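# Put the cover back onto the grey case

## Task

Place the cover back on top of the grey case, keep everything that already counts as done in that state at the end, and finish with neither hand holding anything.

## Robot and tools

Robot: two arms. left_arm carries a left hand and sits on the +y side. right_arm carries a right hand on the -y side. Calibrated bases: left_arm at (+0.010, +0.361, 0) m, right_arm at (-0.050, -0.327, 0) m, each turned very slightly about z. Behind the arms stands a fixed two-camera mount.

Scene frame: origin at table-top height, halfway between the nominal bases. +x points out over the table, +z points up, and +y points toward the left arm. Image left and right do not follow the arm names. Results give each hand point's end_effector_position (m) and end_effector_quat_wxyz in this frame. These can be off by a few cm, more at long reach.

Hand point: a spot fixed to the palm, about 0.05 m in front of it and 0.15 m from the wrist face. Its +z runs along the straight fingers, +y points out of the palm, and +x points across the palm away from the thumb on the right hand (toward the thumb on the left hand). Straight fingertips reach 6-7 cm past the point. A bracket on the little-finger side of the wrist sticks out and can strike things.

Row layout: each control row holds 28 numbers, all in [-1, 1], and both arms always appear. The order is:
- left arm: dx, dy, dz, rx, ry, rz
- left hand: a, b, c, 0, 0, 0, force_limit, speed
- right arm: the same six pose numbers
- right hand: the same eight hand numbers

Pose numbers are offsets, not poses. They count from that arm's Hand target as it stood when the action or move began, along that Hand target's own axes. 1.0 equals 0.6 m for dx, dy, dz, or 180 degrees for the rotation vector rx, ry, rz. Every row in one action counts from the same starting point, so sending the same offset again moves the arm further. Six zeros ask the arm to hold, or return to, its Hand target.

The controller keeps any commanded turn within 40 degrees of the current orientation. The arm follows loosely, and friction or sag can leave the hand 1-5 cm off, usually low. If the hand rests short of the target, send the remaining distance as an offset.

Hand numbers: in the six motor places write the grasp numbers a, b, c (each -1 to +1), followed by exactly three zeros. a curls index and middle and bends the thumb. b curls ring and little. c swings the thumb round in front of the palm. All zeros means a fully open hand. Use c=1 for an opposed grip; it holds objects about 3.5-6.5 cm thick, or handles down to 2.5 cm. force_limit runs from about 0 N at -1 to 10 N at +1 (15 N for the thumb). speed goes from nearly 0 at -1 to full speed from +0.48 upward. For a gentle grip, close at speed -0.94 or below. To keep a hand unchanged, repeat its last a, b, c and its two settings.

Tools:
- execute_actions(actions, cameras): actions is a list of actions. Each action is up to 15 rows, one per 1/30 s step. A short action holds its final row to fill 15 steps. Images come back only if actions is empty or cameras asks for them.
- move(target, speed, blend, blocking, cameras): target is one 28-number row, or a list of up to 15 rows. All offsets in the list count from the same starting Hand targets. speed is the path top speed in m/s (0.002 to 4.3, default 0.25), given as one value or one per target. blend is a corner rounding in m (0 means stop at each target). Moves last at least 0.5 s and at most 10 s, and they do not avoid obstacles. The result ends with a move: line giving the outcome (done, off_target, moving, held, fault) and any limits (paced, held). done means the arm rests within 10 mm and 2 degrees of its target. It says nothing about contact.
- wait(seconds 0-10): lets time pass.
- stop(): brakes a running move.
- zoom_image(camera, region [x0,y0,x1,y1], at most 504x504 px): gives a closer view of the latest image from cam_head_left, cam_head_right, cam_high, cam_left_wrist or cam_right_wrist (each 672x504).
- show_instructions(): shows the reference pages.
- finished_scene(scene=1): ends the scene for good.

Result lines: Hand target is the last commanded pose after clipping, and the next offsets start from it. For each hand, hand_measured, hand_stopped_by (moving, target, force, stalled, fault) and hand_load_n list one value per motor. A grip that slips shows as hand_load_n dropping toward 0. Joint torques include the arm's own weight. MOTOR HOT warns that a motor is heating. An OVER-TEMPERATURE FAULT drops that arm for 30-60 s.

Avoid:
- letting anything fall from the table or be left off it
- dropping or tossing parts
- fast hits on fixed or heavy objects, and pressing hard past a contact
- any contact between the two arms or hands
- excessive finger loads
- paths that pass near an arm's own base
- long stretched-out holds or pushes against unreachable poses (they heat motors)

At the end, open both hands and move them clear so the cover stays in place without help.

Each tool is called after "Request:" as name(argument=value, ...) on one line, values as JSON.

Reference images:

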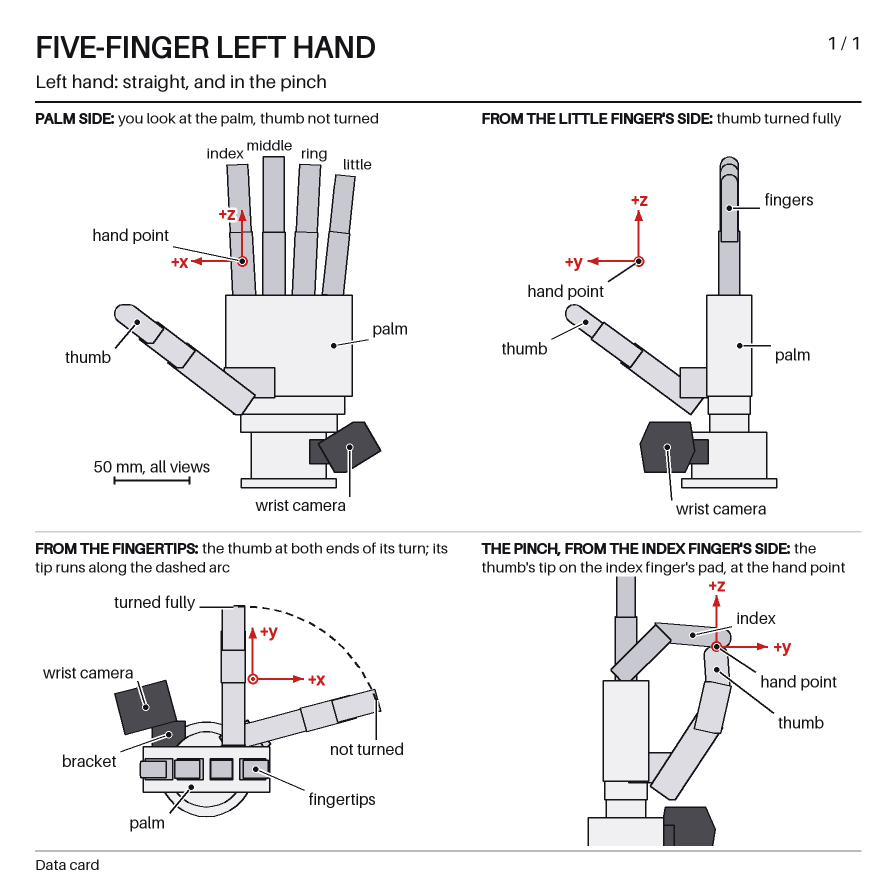

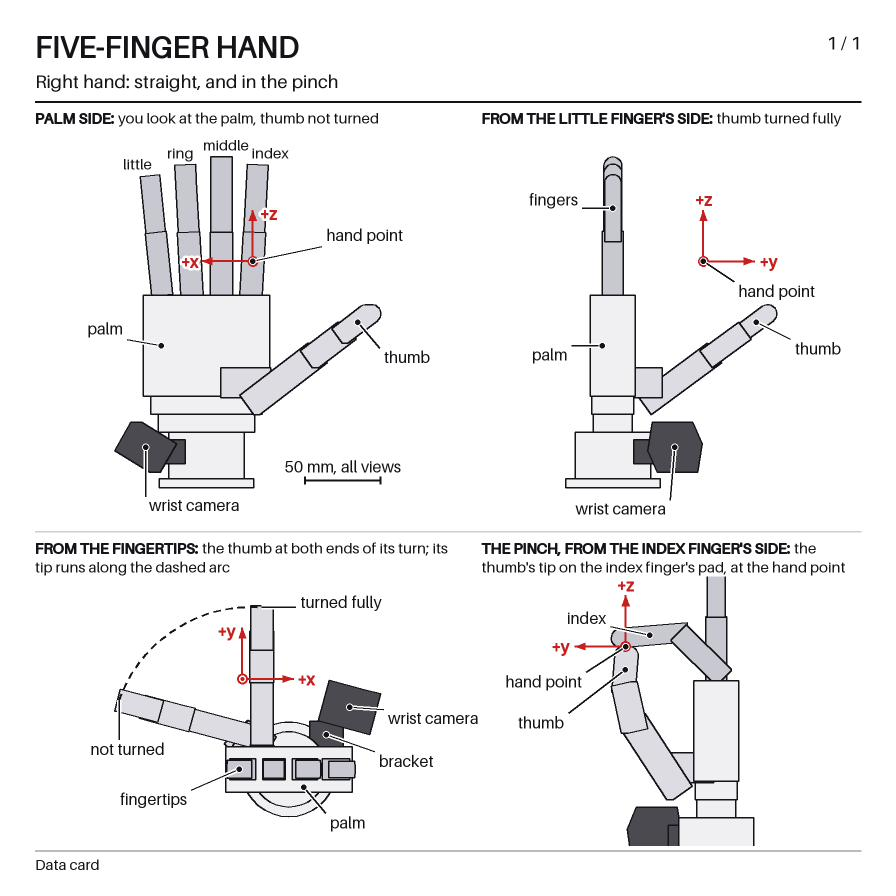

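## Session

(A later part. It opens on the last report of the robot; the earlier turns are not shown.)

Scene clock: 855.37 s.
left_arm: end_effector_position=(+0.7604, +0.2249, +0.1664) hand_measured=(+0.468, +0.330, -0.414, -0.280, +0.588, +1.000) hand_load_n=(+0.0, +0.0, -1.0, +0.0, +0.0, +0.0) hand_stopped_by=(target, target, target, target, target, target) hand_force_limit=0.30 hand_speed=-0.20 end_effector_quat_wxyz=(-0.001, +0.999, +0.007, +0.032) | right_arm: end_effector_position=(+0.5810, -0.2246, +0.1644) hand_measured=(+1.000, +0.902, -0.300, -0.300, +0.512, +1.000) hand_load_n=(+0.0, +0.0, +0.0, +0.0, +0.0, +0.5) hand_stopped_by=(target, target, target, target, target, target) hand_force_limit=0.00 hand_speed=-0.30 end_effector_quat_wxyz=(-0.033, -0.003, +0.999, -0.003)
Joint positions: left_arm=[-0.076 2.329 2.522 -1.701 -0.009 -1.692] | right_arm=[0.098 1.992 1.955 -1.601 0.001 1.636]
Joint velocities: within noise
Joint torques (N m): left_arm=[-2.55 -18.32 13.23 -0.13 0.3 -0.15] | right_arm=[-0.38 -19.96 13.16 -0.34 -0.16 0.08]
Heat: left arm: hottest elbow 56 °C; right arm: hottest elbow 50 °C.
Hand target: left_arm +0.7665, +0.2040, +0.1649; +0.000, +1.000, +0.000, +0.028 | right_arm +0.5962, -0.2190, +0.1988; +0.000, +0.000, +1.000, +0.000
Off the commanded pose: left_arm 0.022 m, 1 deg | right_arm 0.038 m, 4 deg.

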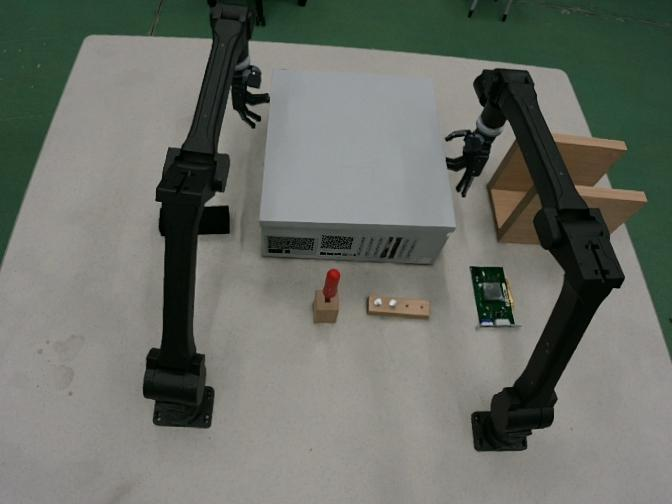

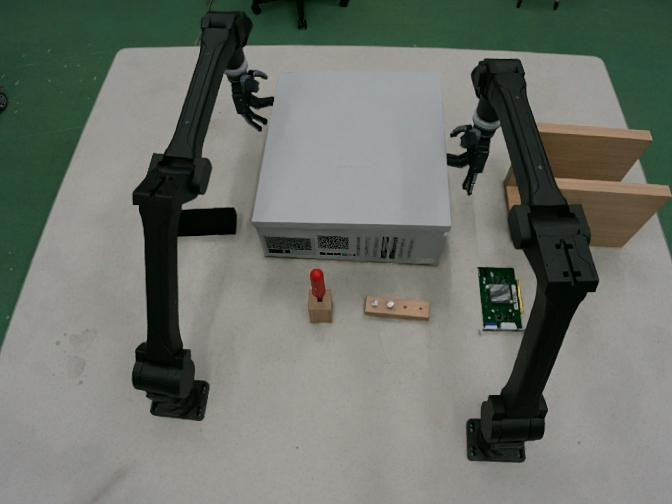

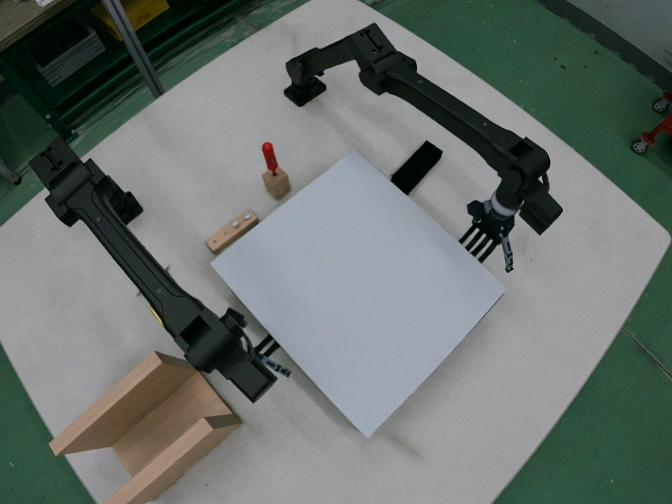

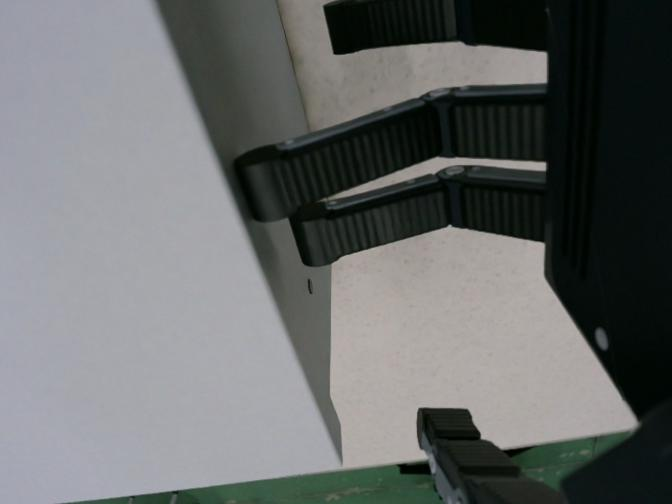

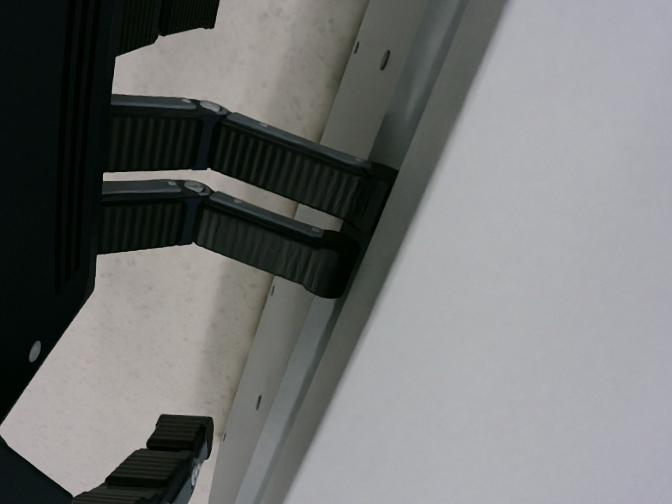

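Request:
move(target=[0,0,0,0,0,0,0.65,0.3,0,0,0,0,0.3,-0.2,0,0,0,0,0,0,0.65,0,0,0,0,0,0,-0.3], cameras=["cam_left_wrist"])

Scene clock: 862.90 s.
left_arm: end_effector_position=(+0.7609, +0.2251, +0.1669) hand_measured=(+0.466, +0.332, -0.374, -0.240, +0.602, +1.000) hand_load_n=(+0.0, +0.0, -1.0, +0.0, +0.0, +0.0) hand_stopped_by=(target, target, target, target, target, target) hand_force_limit=0.30 hand_speed=-0.20 end_effector_quat_wxyz=(-0.001, +0.999, +0.007, +0.033) | right_arm: end_effector_position=(+0.5810, -0.2246, +0.1644) hand_measured=(+1.000, +0.902, -0.300, -0.300, +0.512, +1.000) hand_load_n=(+0.0, +0.0, +0.0, +0.0, +0.0, +0.0) hand_stopped_by=(target, target, target, target, target, target) hand_force_limit=0.00 hand_speed=-0.30 end_effector_quat_wxyz=(-0.033, -0.003, +0.999, -0.003)
Joint positions: left_arm=[-0.076 2.329 2.524 -1.701 -0.01 -1.694] | right_arm=[0.098 1.992 1.955 -1.601 0.001 1.636]
Joint torques (N m): left_arm=[-2.02 -18.49 12.98 -0.08 0.42 -0.1] | right_arm=[-0.38 -19.96 13.16 -0.34 -0.16 0.08]
Heat: left arm: hottest elbow 55 °C; right arm: hottest elbow 50 °C.
Hand target: left_arm +0.7665, +0.2041, +0.1651; +0.000, +1.000, +0.000, +0.028 | right_arm +0.5962, -0.2190, +0.1988; +0.000, +0.000, +1.000, +0.000
Off the commanded pose: left_arm 0.022 m, 1 deg | right_arm 0.038 m, 4 deg.
joint sent to its limit (left arm) — joint 4 (wrist pitch), lower limit. The joint targets still meet the commanded pose.
move: off_target (left_arm, right_arm)
Images, in order (width x height): cam_left_wrist 672x504.

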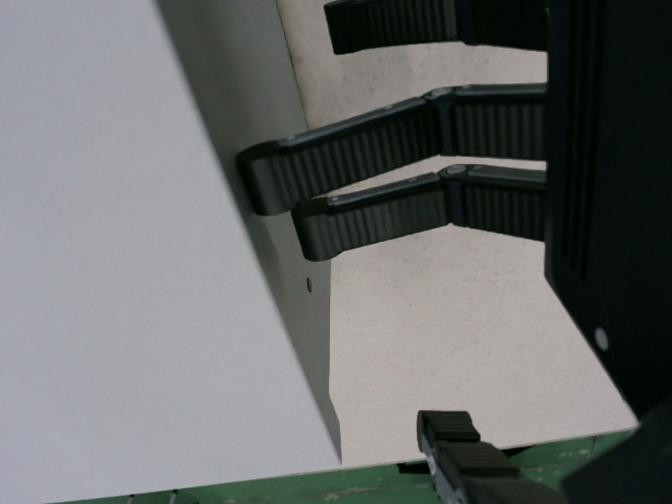

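Request:
move(target=[0,0.02,0,0,0,0,0.65,0.3,0,0,0,0,0.3,-0.2,0,0,0,0,0,0,0.65,0,0,0,0,0,0,-0.3], cameras=["cam_left_wrist"])

Scene clock: 864.10 s.
left_arm: end_effector_position=(+0.7618, +0.2196, +0.1671) hand_measured=(+0.466, +0.332, -0.374, -0.240, +0.602, +1.000) hand_load_n=(+0.0, +0.0, -1.5, +0.0, +0.0, +0.0) hand_stopped_by=(target, target, target, target, target, target) hand_force_limit=0.30 hand_speed=-0.20 end_effector_quat_wxyz=(-0.005, +0.999, +0.011, +0.034) | right_arm: end_effector_position=(+0.5809, -0.2251, +0.1600) hand_measured=(+1.000, +0.902, -0.300, -0.300, +0.512, +1.000) hand_load_n=(+0.0, +0.0, +5.5, +0.0, +0.0, +0.0) hand_stopped_by=(target, target, target, target, target, target) hand_force_limit=0.00 hand_speed=-0.30 end_effector_quat_wxyz=(-0.037, -0.002, +0.999, -0.005)
Joint positions: left_arm=[-0.086 2.333 2.532 -1.703 -0.02 -1.711] | right_arm=[0.099 1.998 1.955 -1.603 0.005 1.638]
Joint torques (N m): left_arm=[-2.43 -18.55 12.96 0.23 0.73 -0.14] | right_arm=[-0.38 -20.66 13.07 -0.28 -0.32 0.06]
Heat: left arm: hottest elbow 55 °C; right arm: hottest elbow 50 °C.
Hand target: left_arm +0.7665, +0.1920, +0.1651; +0.000, +1.000, +0.000, +0.028 | right_arm +0.5963, -0.2190, +0.1990; +0.001, +0.001, +1.000, +0.000
Off the commanded pose: left_arm 0.028 m, 2 deg | right_arm 0.042 m, 4 deg.
joint sent to its limit (left arm) — joint 4 (wrist pitch), lower limit. The joint targets still meet the commanded pose.
move: off_target (left_arm, right_arm)
Images, in order (width x height): cam_left_wrist 672x504.

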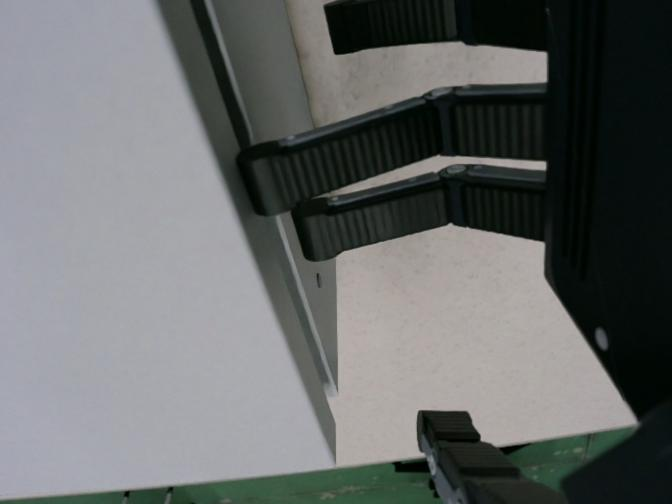

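Request:
execute_actions(actions=[])

Request:
zoom_image(camera="cam_high", region=[310, 110, 410, 210])

Request:
zoom_image(camera="cam_high", region=[420, 260, 520, 360])

Request:
zoom_image(camera="cam_high", region=[170, 220, 270, 320])

Request:
zoom_image(camera="cam_high", region=[320, 350, 420, 450])

Request:
zoom_image(camera="cam_head_left", region=[250, 205, 300, 245])

Request:
zoom_image(camera="cam_head_left", region=[410, 205, 460, 245])

Scene clock: 864.70 s.
left_arm: end_effector_position=(+0.7618, +0.2196, +0.1671) hand_measured=(+0.466, +0.332, -0.374, -0.240, +0.602, +1.000) hand_load_n=(+0.0, +0.0, -1.0, +0.0, +0.0, +0.0) hand_stopped_by=(target, target, target, target, target, target) hand_force_limit=0.30 hand_speed=-0.20 end_effector_quat_wxyz=(-0.005, +0.999, +0.011, +0.034) | right_arm: end_effector_position=(+0.5809, -0.2251, +0.1600) hand_measured=(+1.000, +0.902, -0.300, -0.300, +0.512, +1.000) hand_load_n=(+0.0, +0.0, +5.5, +0.0, +0.0, +0.0) hand_stopped_by=(target, target, target, target, target, target) hand_force_limit=0.00 hand_speed=-0.30 end_effector_quat_wxyz=(-0.037, -0.002, +0.999, -0.005)
Joint positions: left_arm=[-0.086 2.333 2.532 -1.703 -0.02 -1.711] | right_arm=[0.099 1.998 1.955 -1.603 0.005 1.638]
Joint velocities: within noise
Joint torques (N m): left_arm=[-3.19 -18.37 12.74 -0.12 0.69 -0.14] | right_arm=[-0.5 -20.72 13.05 -0.27 -0.31 0.07]
Heat: left arm: hottest elbow 55 °C; right arm: hottest elbow 50 °C.
Hand target: left_arm +0.7665, +0.1920, +0.1651; +0.000, +1.000, +0.000, +0.028 | right_arm +0.5963, -0.2190, +0.1990; +0.001, +0.001, +1.000, +0.000
Off the commanded pose: left_arm 0.028 m, 2 deg | right_arm 0.042 m, 4 deg.

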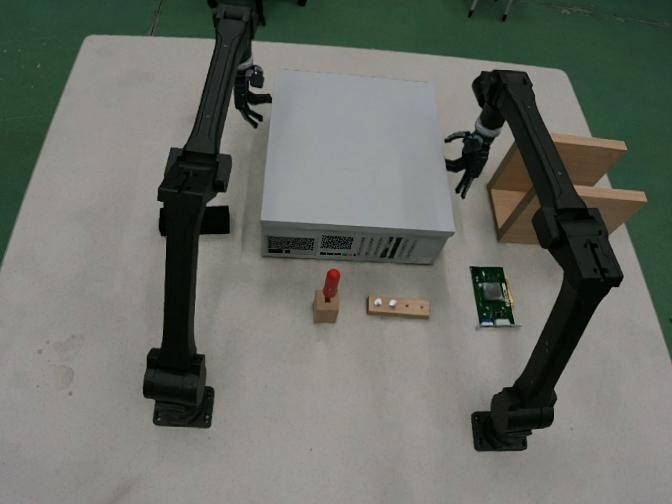

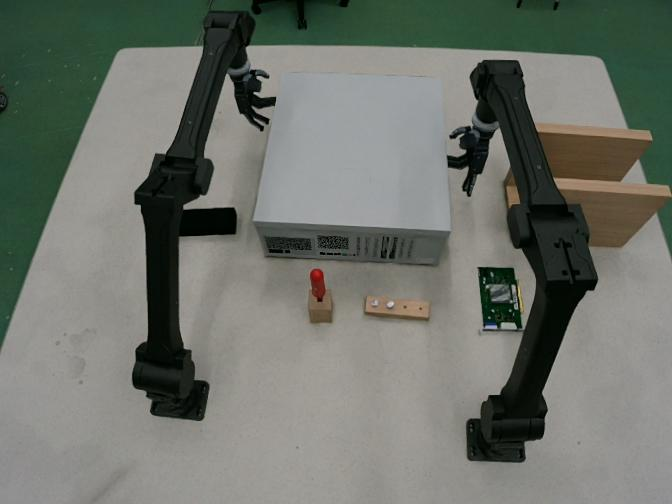

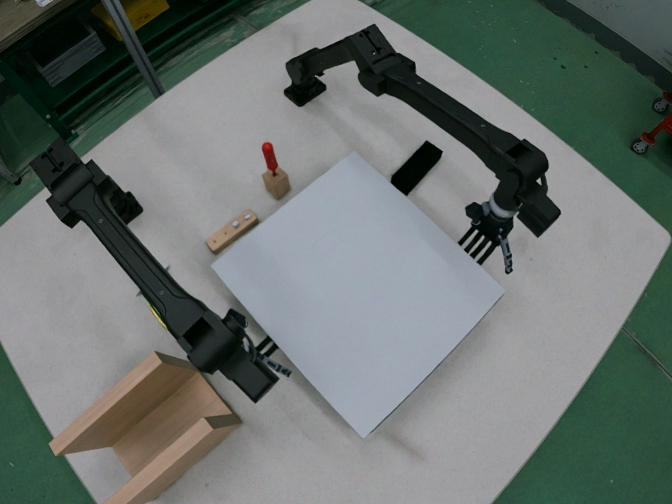

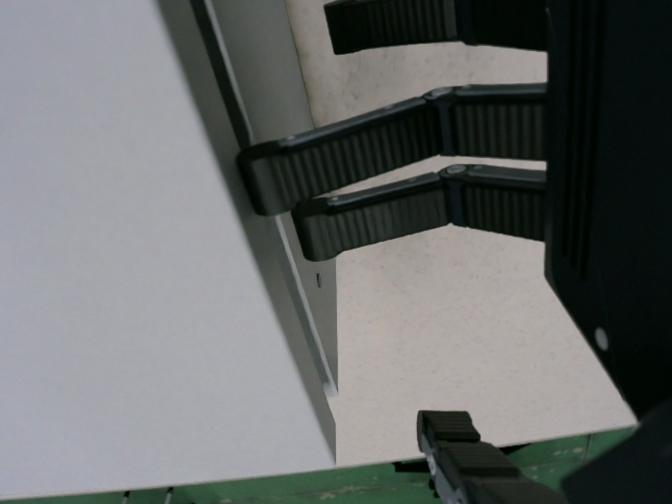

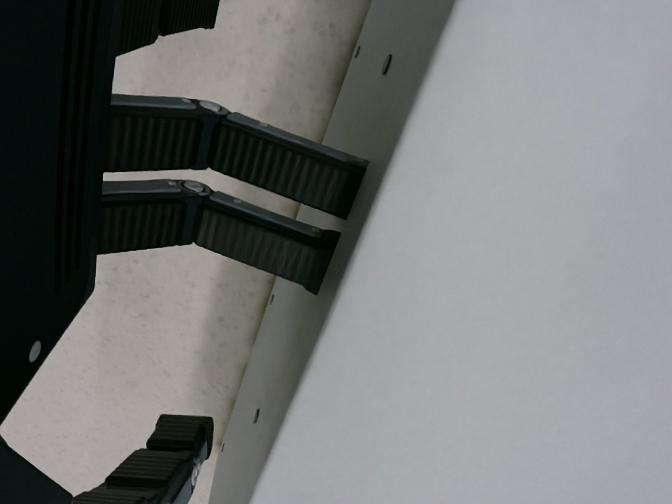

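Scaled by 5.040 from the camera's 672x504 image, which has a finer 960x720 frame.

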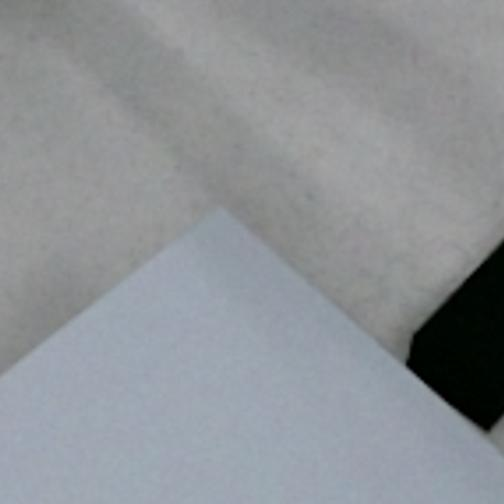

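Scaled by 5.040 from the camera's 672x504 image, which has a finer 960x720 frame.

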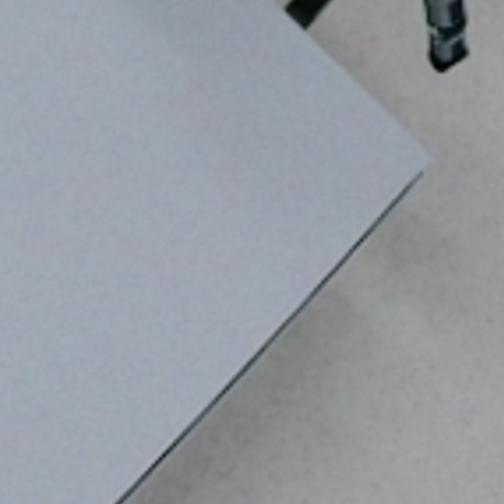

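Scaled by 5.040 from the camera's 672x504 image, which has a finer 960x720 frame.

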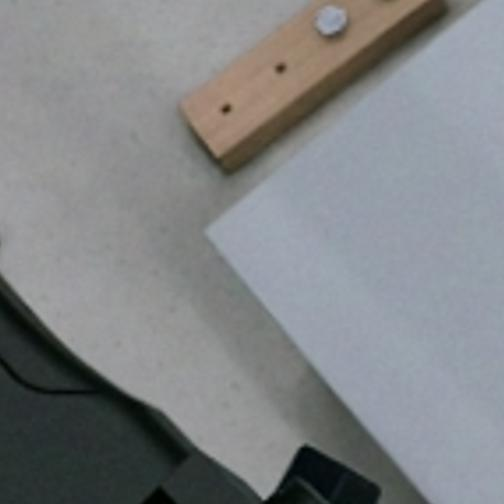

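Scaled by 5.040 from the camera's 672x504 image, which has a finer 960x720 frame.

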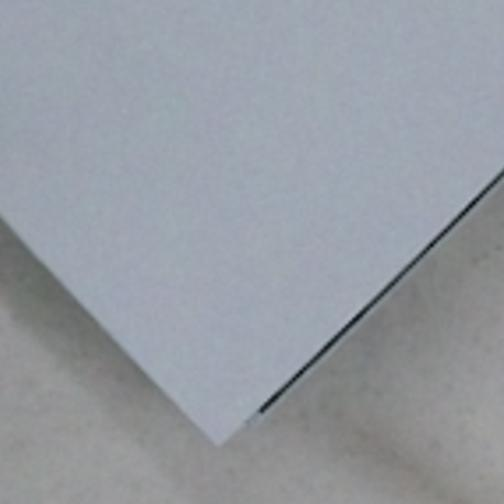

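Scaled by 10.080 from the camera's 672x504 image, which has a finer 960x720 frame.

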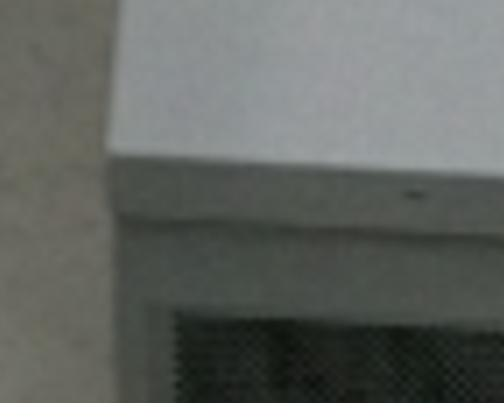

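Scaled by 10.080 from the camera's 672x504 image, which has a finer 960x720 frame.

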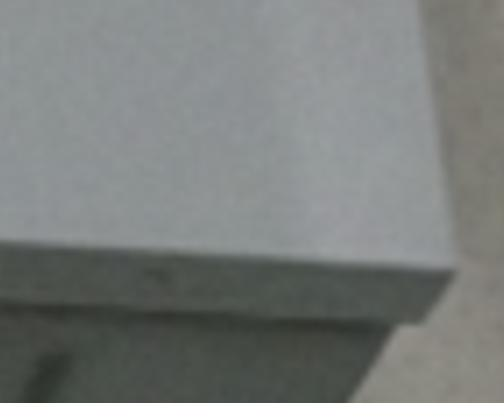

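Request:
zoom_image(camera="cam_high", region=[470, 270, 520, 320])

Request:
zoom_image(camera="cam_high", region=[350, 400, 400, 450])

Request:
zoom_image(camera="cam_left_wrist", region=[180, 130, 300, 250])

Request:
zoom_image(camera="cam_left_wrist", region=[250, 340, 370, 490])

Scaled by 10.080 from the camera's 672x504 image, which has a finer 960x720 frame.

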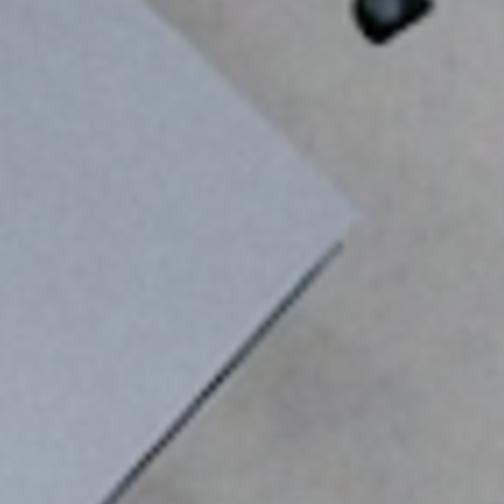

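Scaled by 10.080 from the camera's 672x504 image, which has a finer 960x720 frame.

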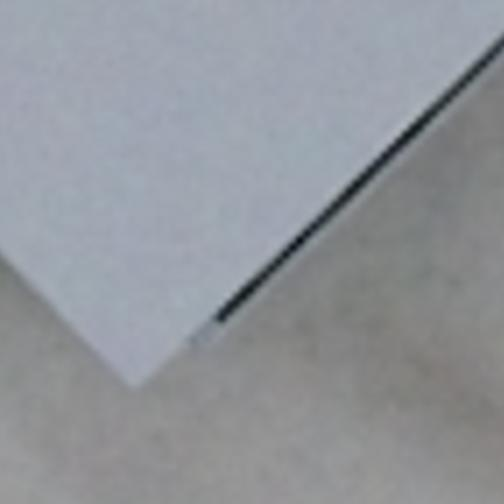

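Scaled by 4.200 from the camera's 672x504 image, which has a finer 960x720 frame.

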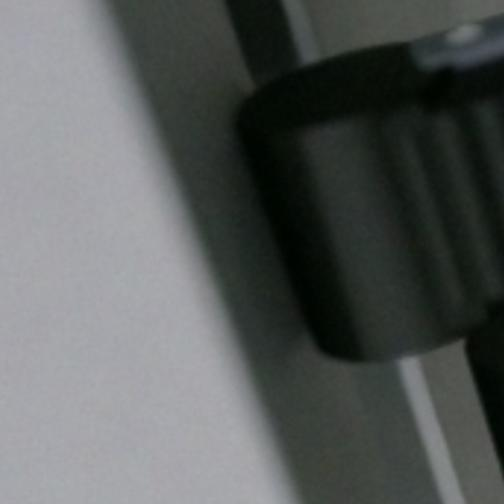

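Scaled by 3.360 from the camera's 672x504 image, which has a finer 960x720 frame.

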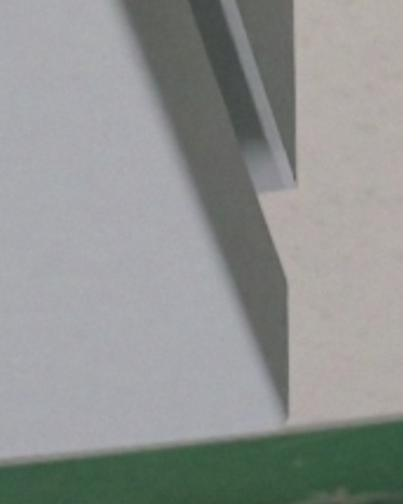

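Request:
move(target=[0,-0.08,0,0,0,0,0.65,0.3,0,0,0,0,0.3,-0.2,0,0,0,0,0,0,0.6,0,0,0,0,0,0,-0.5], speed=0.08, cameras=["cam_left_wrist", "cam_right_wrist"])

Scene clock: 871.90 s.
left_arm: end_effector_position=(+0.7629, +0.2390, +0.1677) hand_measured=(+0.466, +0.332, -0.374, -0.240, +0.602, +1.000) hand_load_n=(+0.0, +0.0, +0.0, +0.0, +0.0, +0.0) hand_stopped_by=(target, target, target, target, target, target) hand_force_limit=0.30 hand_speed=-0.20 end_effector_quat_wxyz=(+0.000, +0.999, +0.004, +0.033) | right_arm: end_effector_position=(+0.5813, -0.2242, +0.1663) hand_measured=(+1.000, +0.910, -0.200, -0.200, +0.550, +1.000) hand_load_n=(+0.0, +0.0, +2.5, +0.0, +0.0, -0.5) hand_stopped_by=(target, target, force, target, target, target) hand_force_limit=0.00 hand_speed=-0.50 end_effector_quat_wxyz=(-0.033, -0.001, +0.999, -0.002)
Joint positions: left_arm=[-0.055 2.333 2.532 -1.703 -0.005 -1.666] | right_arm=[0.099 1.991 1.959 -1.605 0 1.639]
Joint torques (N m): left_arm=[-0.26 -19.66 11.26 0.13 0.32 0.13] | right_arm=[-0.38 -19.96 12.9 -0.17 -0.12 0.06]
Heat: left arm: hottest elbow 55 °C; right arm: hottest elbow 50 °C.
Hand target: left_arm +0.7665, +0.2401, +0.1651; +0.000, +1.000, +0.000, +0.028 | right_arm +0.5961, -0.2190, +0.1989; +0.000, +0.001, +1.000, +0.000
Off the commanded pose: left_arm 0.005 m, 1 deg | right_arm 0.036 m, 4 deg.
joint sent to its limit (left arm) — joint 4 (wrist pitch), lower limit. The joint targets still meet the commanded pose.
move: off_target (right_arm)
Images, in order (width x height): cam_left_wrist 672x504, cam_right_wrist 672x504.

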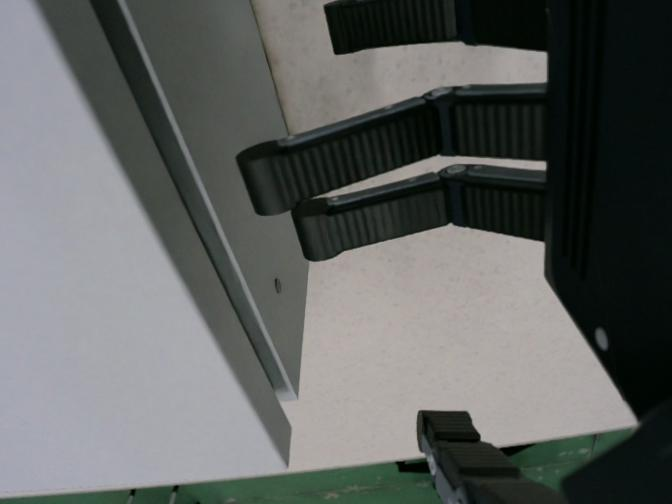

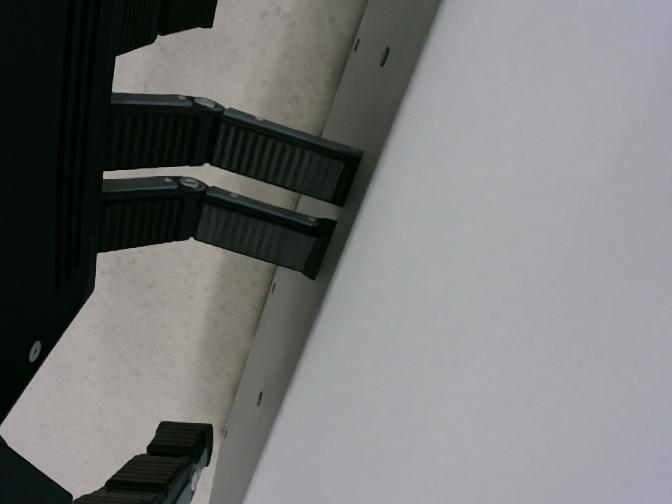

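Request:
move(target=[0,0,0,0,0,0,0.58,0.3,0,0,0,0,0.3,-0.2,0,0,0.05,0,0,0,0.6,0,0,0,0,0,0,-0.5], speed=0.08, cameras=["cam_left_wrist", "cam_right_wrist"])

Scene clock: 873.10 s.
left_arm: end_effector_position=(+0.7628, +0.2389, +0.1677) hand_measured=(+0.458, +0.344, -0.234, -0.100, +0.656, +1.000) hand_load_n=(+0.0, +0.0, +0.0, +0.0, +0.0, +0.0) hand_stopped_by=(target, target, target, target, target, target) hand_force_limit=0.30 hand_speed=-0.20 end_effector_quat_wxyz=(+0.000, +0.999, +0.004, +0.033) | right_arm: end_effector_position=(+0.5956, -0.2232, +0.1656) hand_measured=(+1.000, +0.910, -0.200, -0.200, +0.550, +1.000) hand_load_n=(+0.0, +0.0, +0.0, -0.5, +0.0, +0.0) hand_stopped_by=(target, target, force, target, target, target) hand_force_limit=0.00 hand_speed=-0.50 end_effector_quat_wxyz=(-0.006, -0.001, +1.000, -0.001)
Joint positions: left_arm=[-0.055 2.333 2.532 -1.703 -0.005 -1.665] | right_arm=[0.099 1.991 1.954 -1.546 0 1.639]
Joint torques (N m): left_arm=[0.15 -20.25 11.11 0.21 0.25 0.14] | right_arm=[-0.38 -19.55 8.03 0.58 -0.1 0.06]
Heat: left arm: hottest elbow 55 °C; right arm: hottest elbow 50 °C.
Hand target: left_arm +0.7665, +0.2401, +0.1651; +0.000, +1.000, +0.000, +0.028 | right_arm +0.5962, -0.2189, +0.1689; +0.001, +0.001, +1.000, +0.000
Off the commanded pose: left_arm 0.005 m, 1 deg | right_arm 0.005 m, 1 deg.
joint sent to its limit (left arm) — joint 4 (wrist pitch), lower limit. The joint targets still meet the commanded pose.
move: done
Images, in order (width x height): cam_left_wrist 672x504, cam_right_wrist 672x504.

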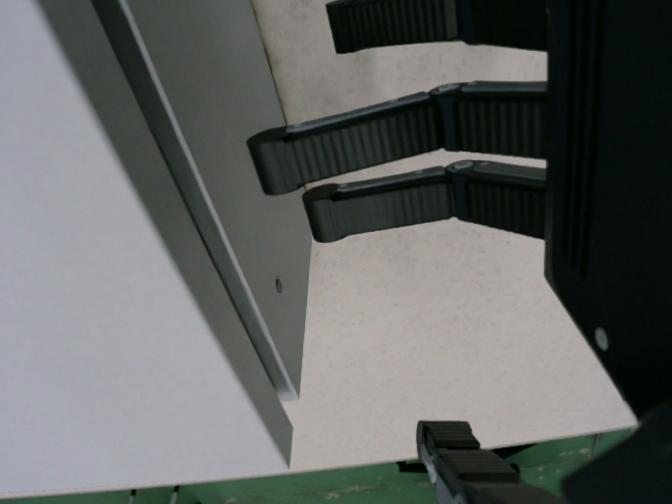

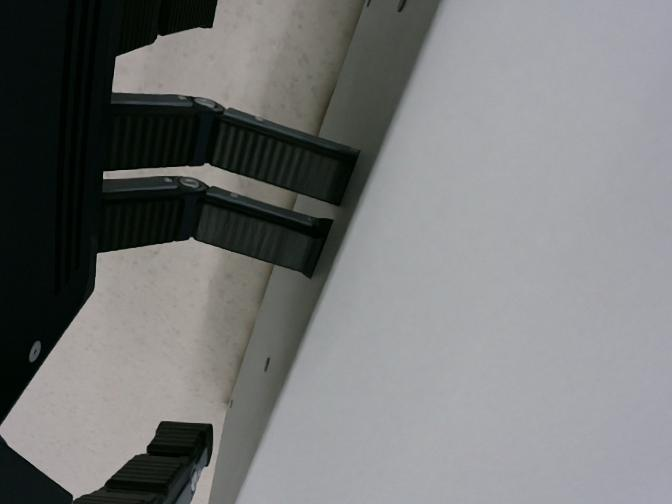

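Request:
move(target=[0,0.045,0,0,0,0,0.6,0.3,0,0,0,0,0.3,-0.2,-0.2,-0.008,-0.003,0,0,0,0.6,0,0,0,0,0,0,-0.5], speed=0.06, cameras=["cam_left_wrist", "cam_right_wrist"])

Scene clock: 876.30 s.
left_arm: end_effector_position=(+0.7606, +0.2200, +0.1672) hand_measured=(+0.460, +0.340, -0.274, -0.140, +0.640, +1.000) hand_load_n=(+0.0, +0.0, +0.0, +0.0, +0.0, +0.0) hand_stopped_by=(target, target, target, target, target, target) hand_force_limit=0.30 hand_speed=-0.20 end_effector_quat_wxyz=(+0.001, +0.999, +0.001, +0.033) | right_arm: end_effector_position=(+0.7047, -0.2215, +0.1685) hand_measured=(+1.000, +0.910, -0.200, -0.200, +0.550, +1.000) hand_load_n=(+0.0, +0.0, -2.5, +0.0, +0.0, +0.0) hand_stopped_by=(target, target, force, target, target, target) hand_force_limit=0.00 hand_speed=-0.50 end_effector_quat_wxyz=(+0.035, +0.003, +0.999, +0.005)
Joint positions: left_arm=[-0.081 2.333 2.532 -1.703 -0.005 -1.685] | right_arm=[0.09 2.331 2.529 -1.699 -0.005 1.639]
Joint torques (N m): left_arm=[-0.97 -18.78 12.15 0.1 0.17 -0.09] | right_arm=[-1.32 -20.31 12.59 0.17 -0.18 -0.02]
Heat: left arm: hottest elbow 55 °C; right arm: hottest elbow 50 °C.
Hand target: left_arm +0.7665, +0.2130, +0.1650; +0.000, +1.000, +0.000, +0.028 | right_arm +0.7162, -0.2240, +0.1707; +0.000, +0.001, +1.000, +0.000
Off the commanded pose: left_arm 0.009 m, 1 deg | right_arm 0.012 m, 4 deg.
joint sent to its limit (left arm) — joint 4 (wrist pitch), lower limit. The joint targets still meet the commanded pose.
joint sent to its limit (right arm) — joint 4 (wrist pitch), lower limit. The joint targets are off in orientation, not in position.
move: off_target (right_arm)
Images, in order (width x height): cam_left_wrist 672x504, cam_right_wrist 672x504.

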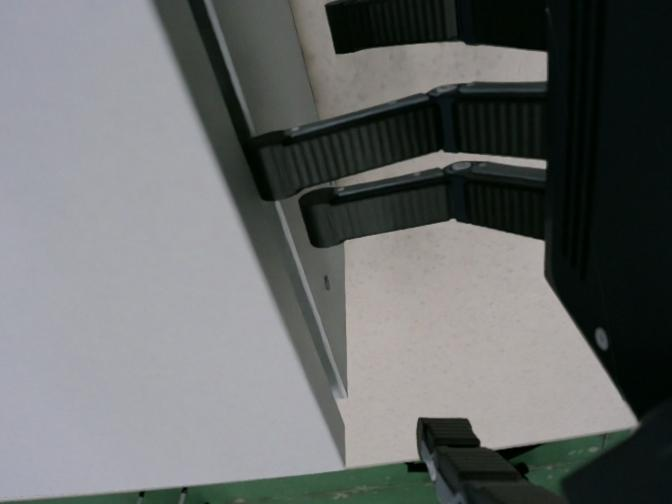

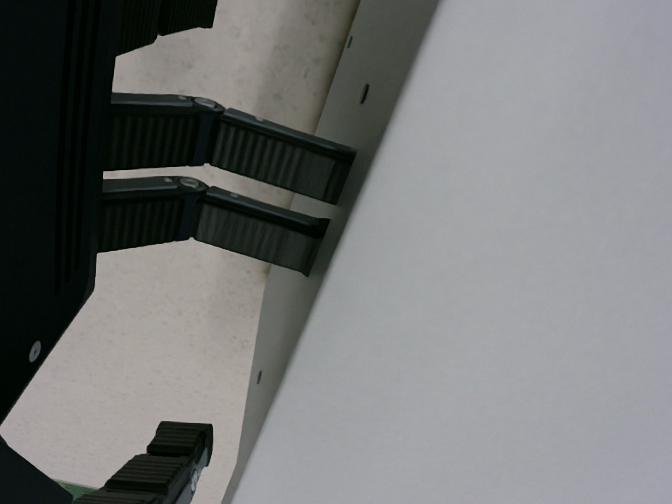

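Request:
zoom_image(camera="cam_left_wrist", region=[180, 110, 300, 230])

Request:
zoom_image(camera="cam_right_wrist", region=[260, 110, 400, 300])

Scaled by 4.200 from the camera's 672x504 image, which has a finer 960x720 frame.

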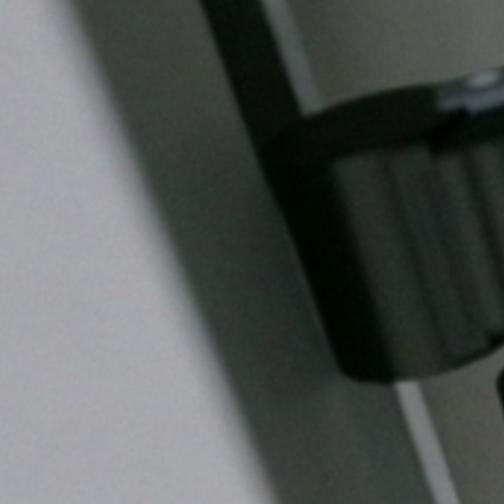

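Scaled by 2.653 from the camera's 672x504 image, which has a finer 960x720 frame.

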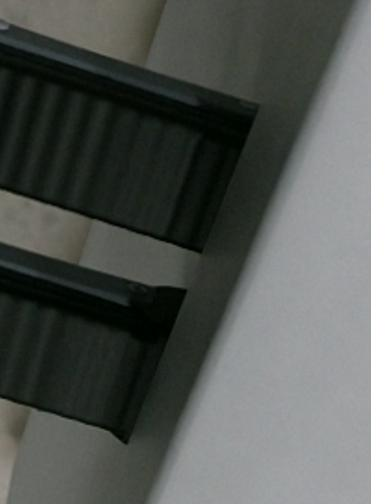

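Request:
move(target=[0,0.035,0,0,0,0,0.6,0.3,0,0,0,0,0.3,-0.2,0,0,0,0,0,0,0.6,0,0,0,0,0,0,-0.5], speed=0.05, cameras=["cam_left_wrist", "cam_right_wrist"])

Request:
zoom_image(camera="cam_left_wrist", region=[180, 110, 300, 230])

Scene clock: 878.90 s.
left_arm: end_effector_position=(+0.7609, +0.2134, +0.1631) hand_measured=(+0.460, +0.340, -0.274, -0.140, +0.640, +1.000) hand_load_n=(+0.0, +0.0, +0.0, +0.0, +0.0, +0.0) hand_stopped_by=(target, target, target, target, target, target) hand_force_limit=0.30 hand_speed=-0.20 end_effector_quat_wxyz=(-0.003, +0.999, +0.008, +0.031) | right_arm: end_effector_position=(+0.7047, -0.2215, +0.1685) hand_measured=(+1.000, +0.910, -0.200, -0.200, +0.550, +1.000) hand_load_n=(+0.0, +0.0, -2.5, +0.0, -0.5, +0.0) hand_stopped_by=(target, target, force, target, target, target) hand_force_limit=0.00 hand_speed=-0.50 end_effector_quat_wxyz=(+0.035, +0.003, +0.999, +0.005)
Joint positions: left_arm=[-0.093 2.338 2.532 -1.703 -0.015 -1.711] | right_arm=[0.09 2.331 2.529 -1.699 -0.005 1.639]
Joint torques (N m): left_arm=[-2.73 -18.55 13.14 0.1 0.51 -0.09] | right_arm=[-1.32 -20.19 12.56 0.17 -0.17 -0.01]
Heat: left arm: hottest elbow 55 °C; right arm: hottest elbow 51 °C.
Hand target: left_arm +0.7666, +0.1922, +0.1649; +0.000, +1.000, +0.000, +0.028 | right_arm +0.7162, -0.2240, +0.1707; +0.000, +0.001, +1.000, +0.000
Off the commanded pose: left_arm 0.022 m, 1 deg | right_arm 0.012 m, 4 deg.
joint sent to its limit (left arm) — joint 4 (wrist pitch), lower limit. The joint targets still meet the commanded pose.
joint sent to its limit (right arm) — joint 4 (wrist pitch), lower limit. The joint targets are off in orientation, not in position.
move: off_target (left_arm, right_arm)
Images, in order (width x height): cam_left_wrist 672x504, cam_right_wrist 672x504.

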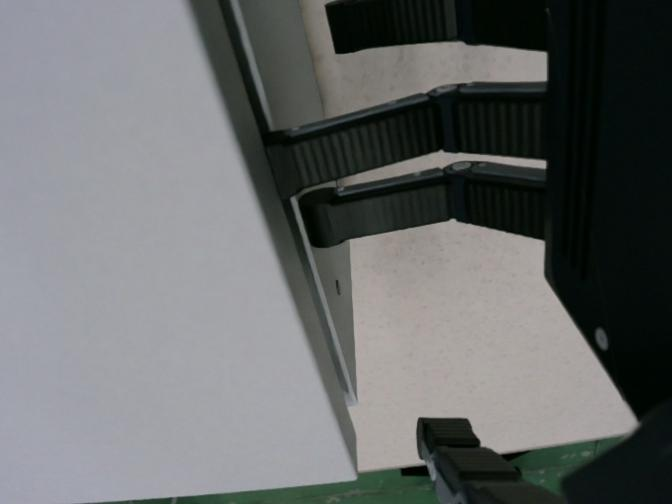

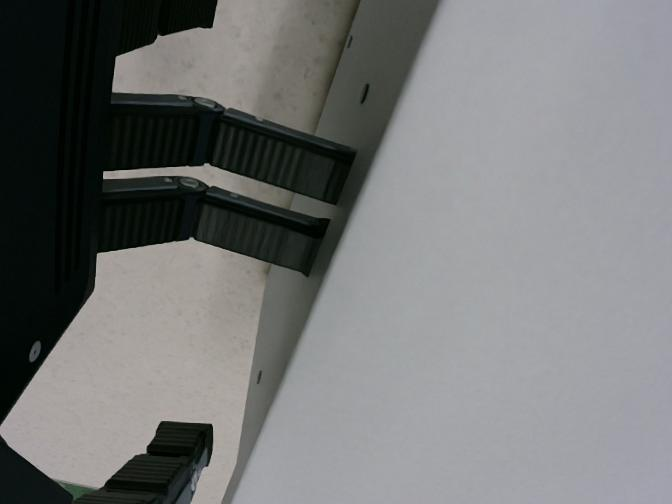

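Scaled by 4.200 from the camera's 672x504 image, which has a finer 960x720 frame.

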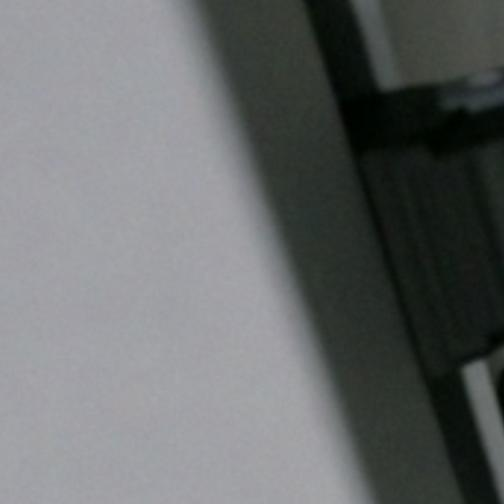

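Request:
wait(seconds=0.1, cameras=["cam_head_left", "cam_high"])

Request:
zoom_image(camera="cam_head_left", region=[250, 205, 300, 245])

Request:
zoom_image(camera="cam_head_left", region=[410, 205, 460, 245])

Request:
zoom_image(camera="cam_high", region=[350, 400, 400, 450])

Request:
zoom_image(camera="cam_high", region=[470, 270, 520, 320])

Scene clock: 879.50 s.
left_arm: end_effector_position=(+0.7609, +0.2135, +0.1631) hand_measured=(+0.460, +0.340, -0.274, -0.140, +0.640, +1.000) hand_load_n=(+0.0, +0.0, -0.5, +0.0, +0.0, +0.0) hand_stopped_by=(target, target, target, target, target, target) hand_force_limit=0.30 hand_speed=-0.20 end_effector_quat_wxyz=(-0.003, +0.999, +0.008, +0.031) | right_arm: end_effector_position=(+0.7047, -0.2215, +0.1685) hand_measured=(+1.000, +0.910, -0.200, -0.200, +0.550, +1.000) hand_load_n=(+0.0, +0.0, -2.5, +0.0, +0.0, +0.0) hand_stopped_by=(target, target, force, target, target, target) hand_force_limit=0.00 hand_speed=-0.50 end_effector_quat_wxyz=(+0.035, +0.003, +0.999, +0.005)
Joint positions: left_arm=[-0.093 2.338 2.532 -1.703 -0.015 -1.713] | right_arm=[0.09 2.331 2.529 -1.699 -0.005 1.639]
Joint torques (N m): left_arm=[-2.49 -18.84 13.04 -0.08 0.46 -0.11] | right_arm=[-1.26 -20.25 12.57 0.16 -0.18 -0.02]
Heat: left arm: hottest elbow 55 °C; right arm: hottest elbow 51 °C.
Hand target: left_arm +0.7666, +0.1922, +0.1649; +0.000, +1.000, +0.000, +0.028 | right_arm +0.7162, -0.2240, +0.1707; +0.000, +0.001, +1.000, +0.000
Off the commanded pose: left_arm 0.022 m, 1 deg | right_arm 0.012 m, 4 deg.
wait: 0.10 s; at rest from the start
Images, in order (width x height): cam_head_left 672x504, cam_high 672x504.

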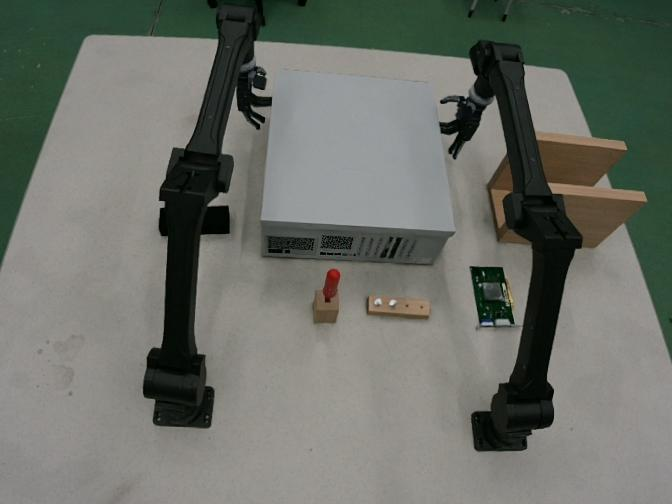

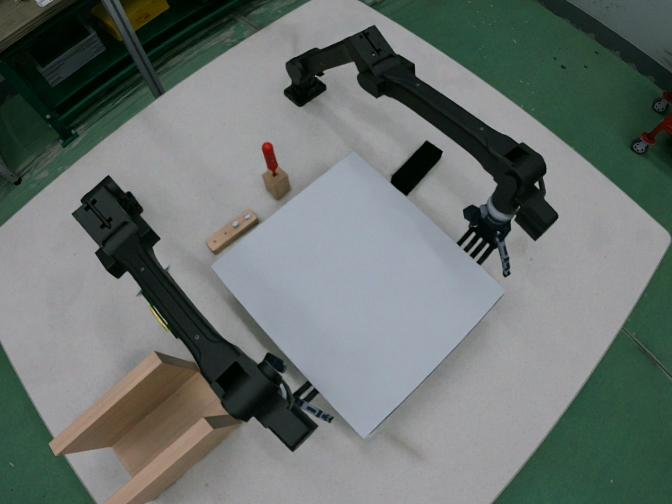

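Scaled by 10.080 from the camera's 672x504 image, which has a finer 960x720 frame.

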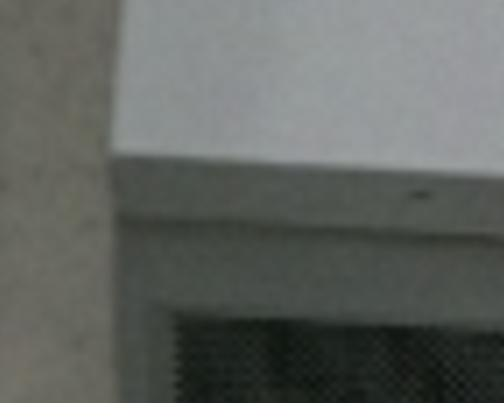

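Scaled by 10.080 from the camera's 672x504 image, which has a finer 960x720 frame.

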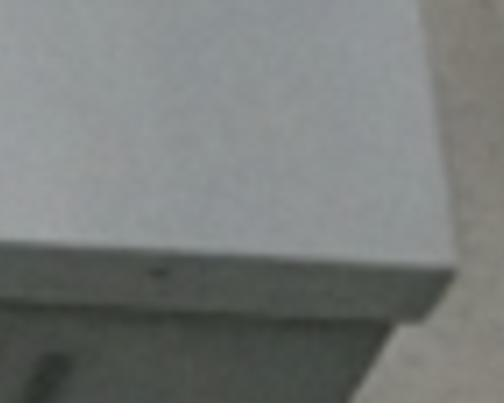

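Scaled by 10.080 from the camera's 672x504 image, which has a finer 960x720 frame.

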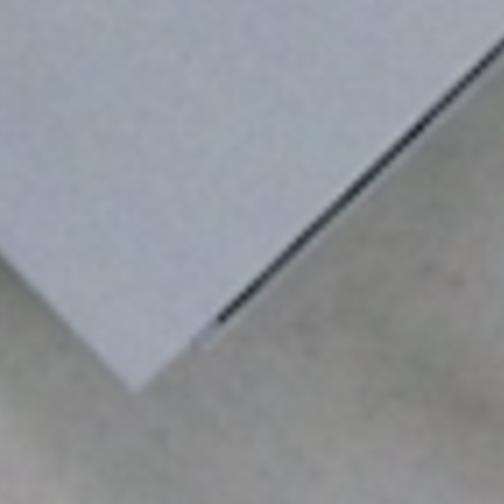

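Scaled by 10.080 from the camera's 672x504 image, which has a finer 960x720 frame.

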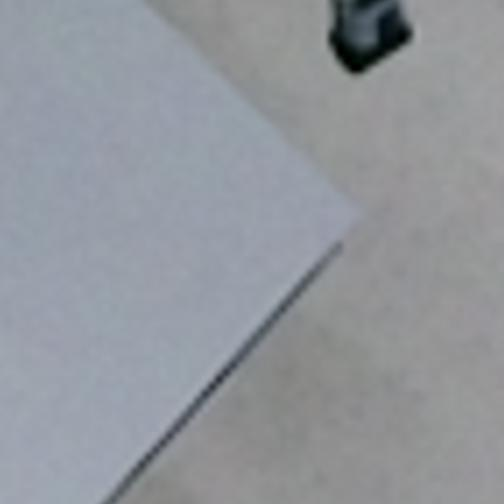

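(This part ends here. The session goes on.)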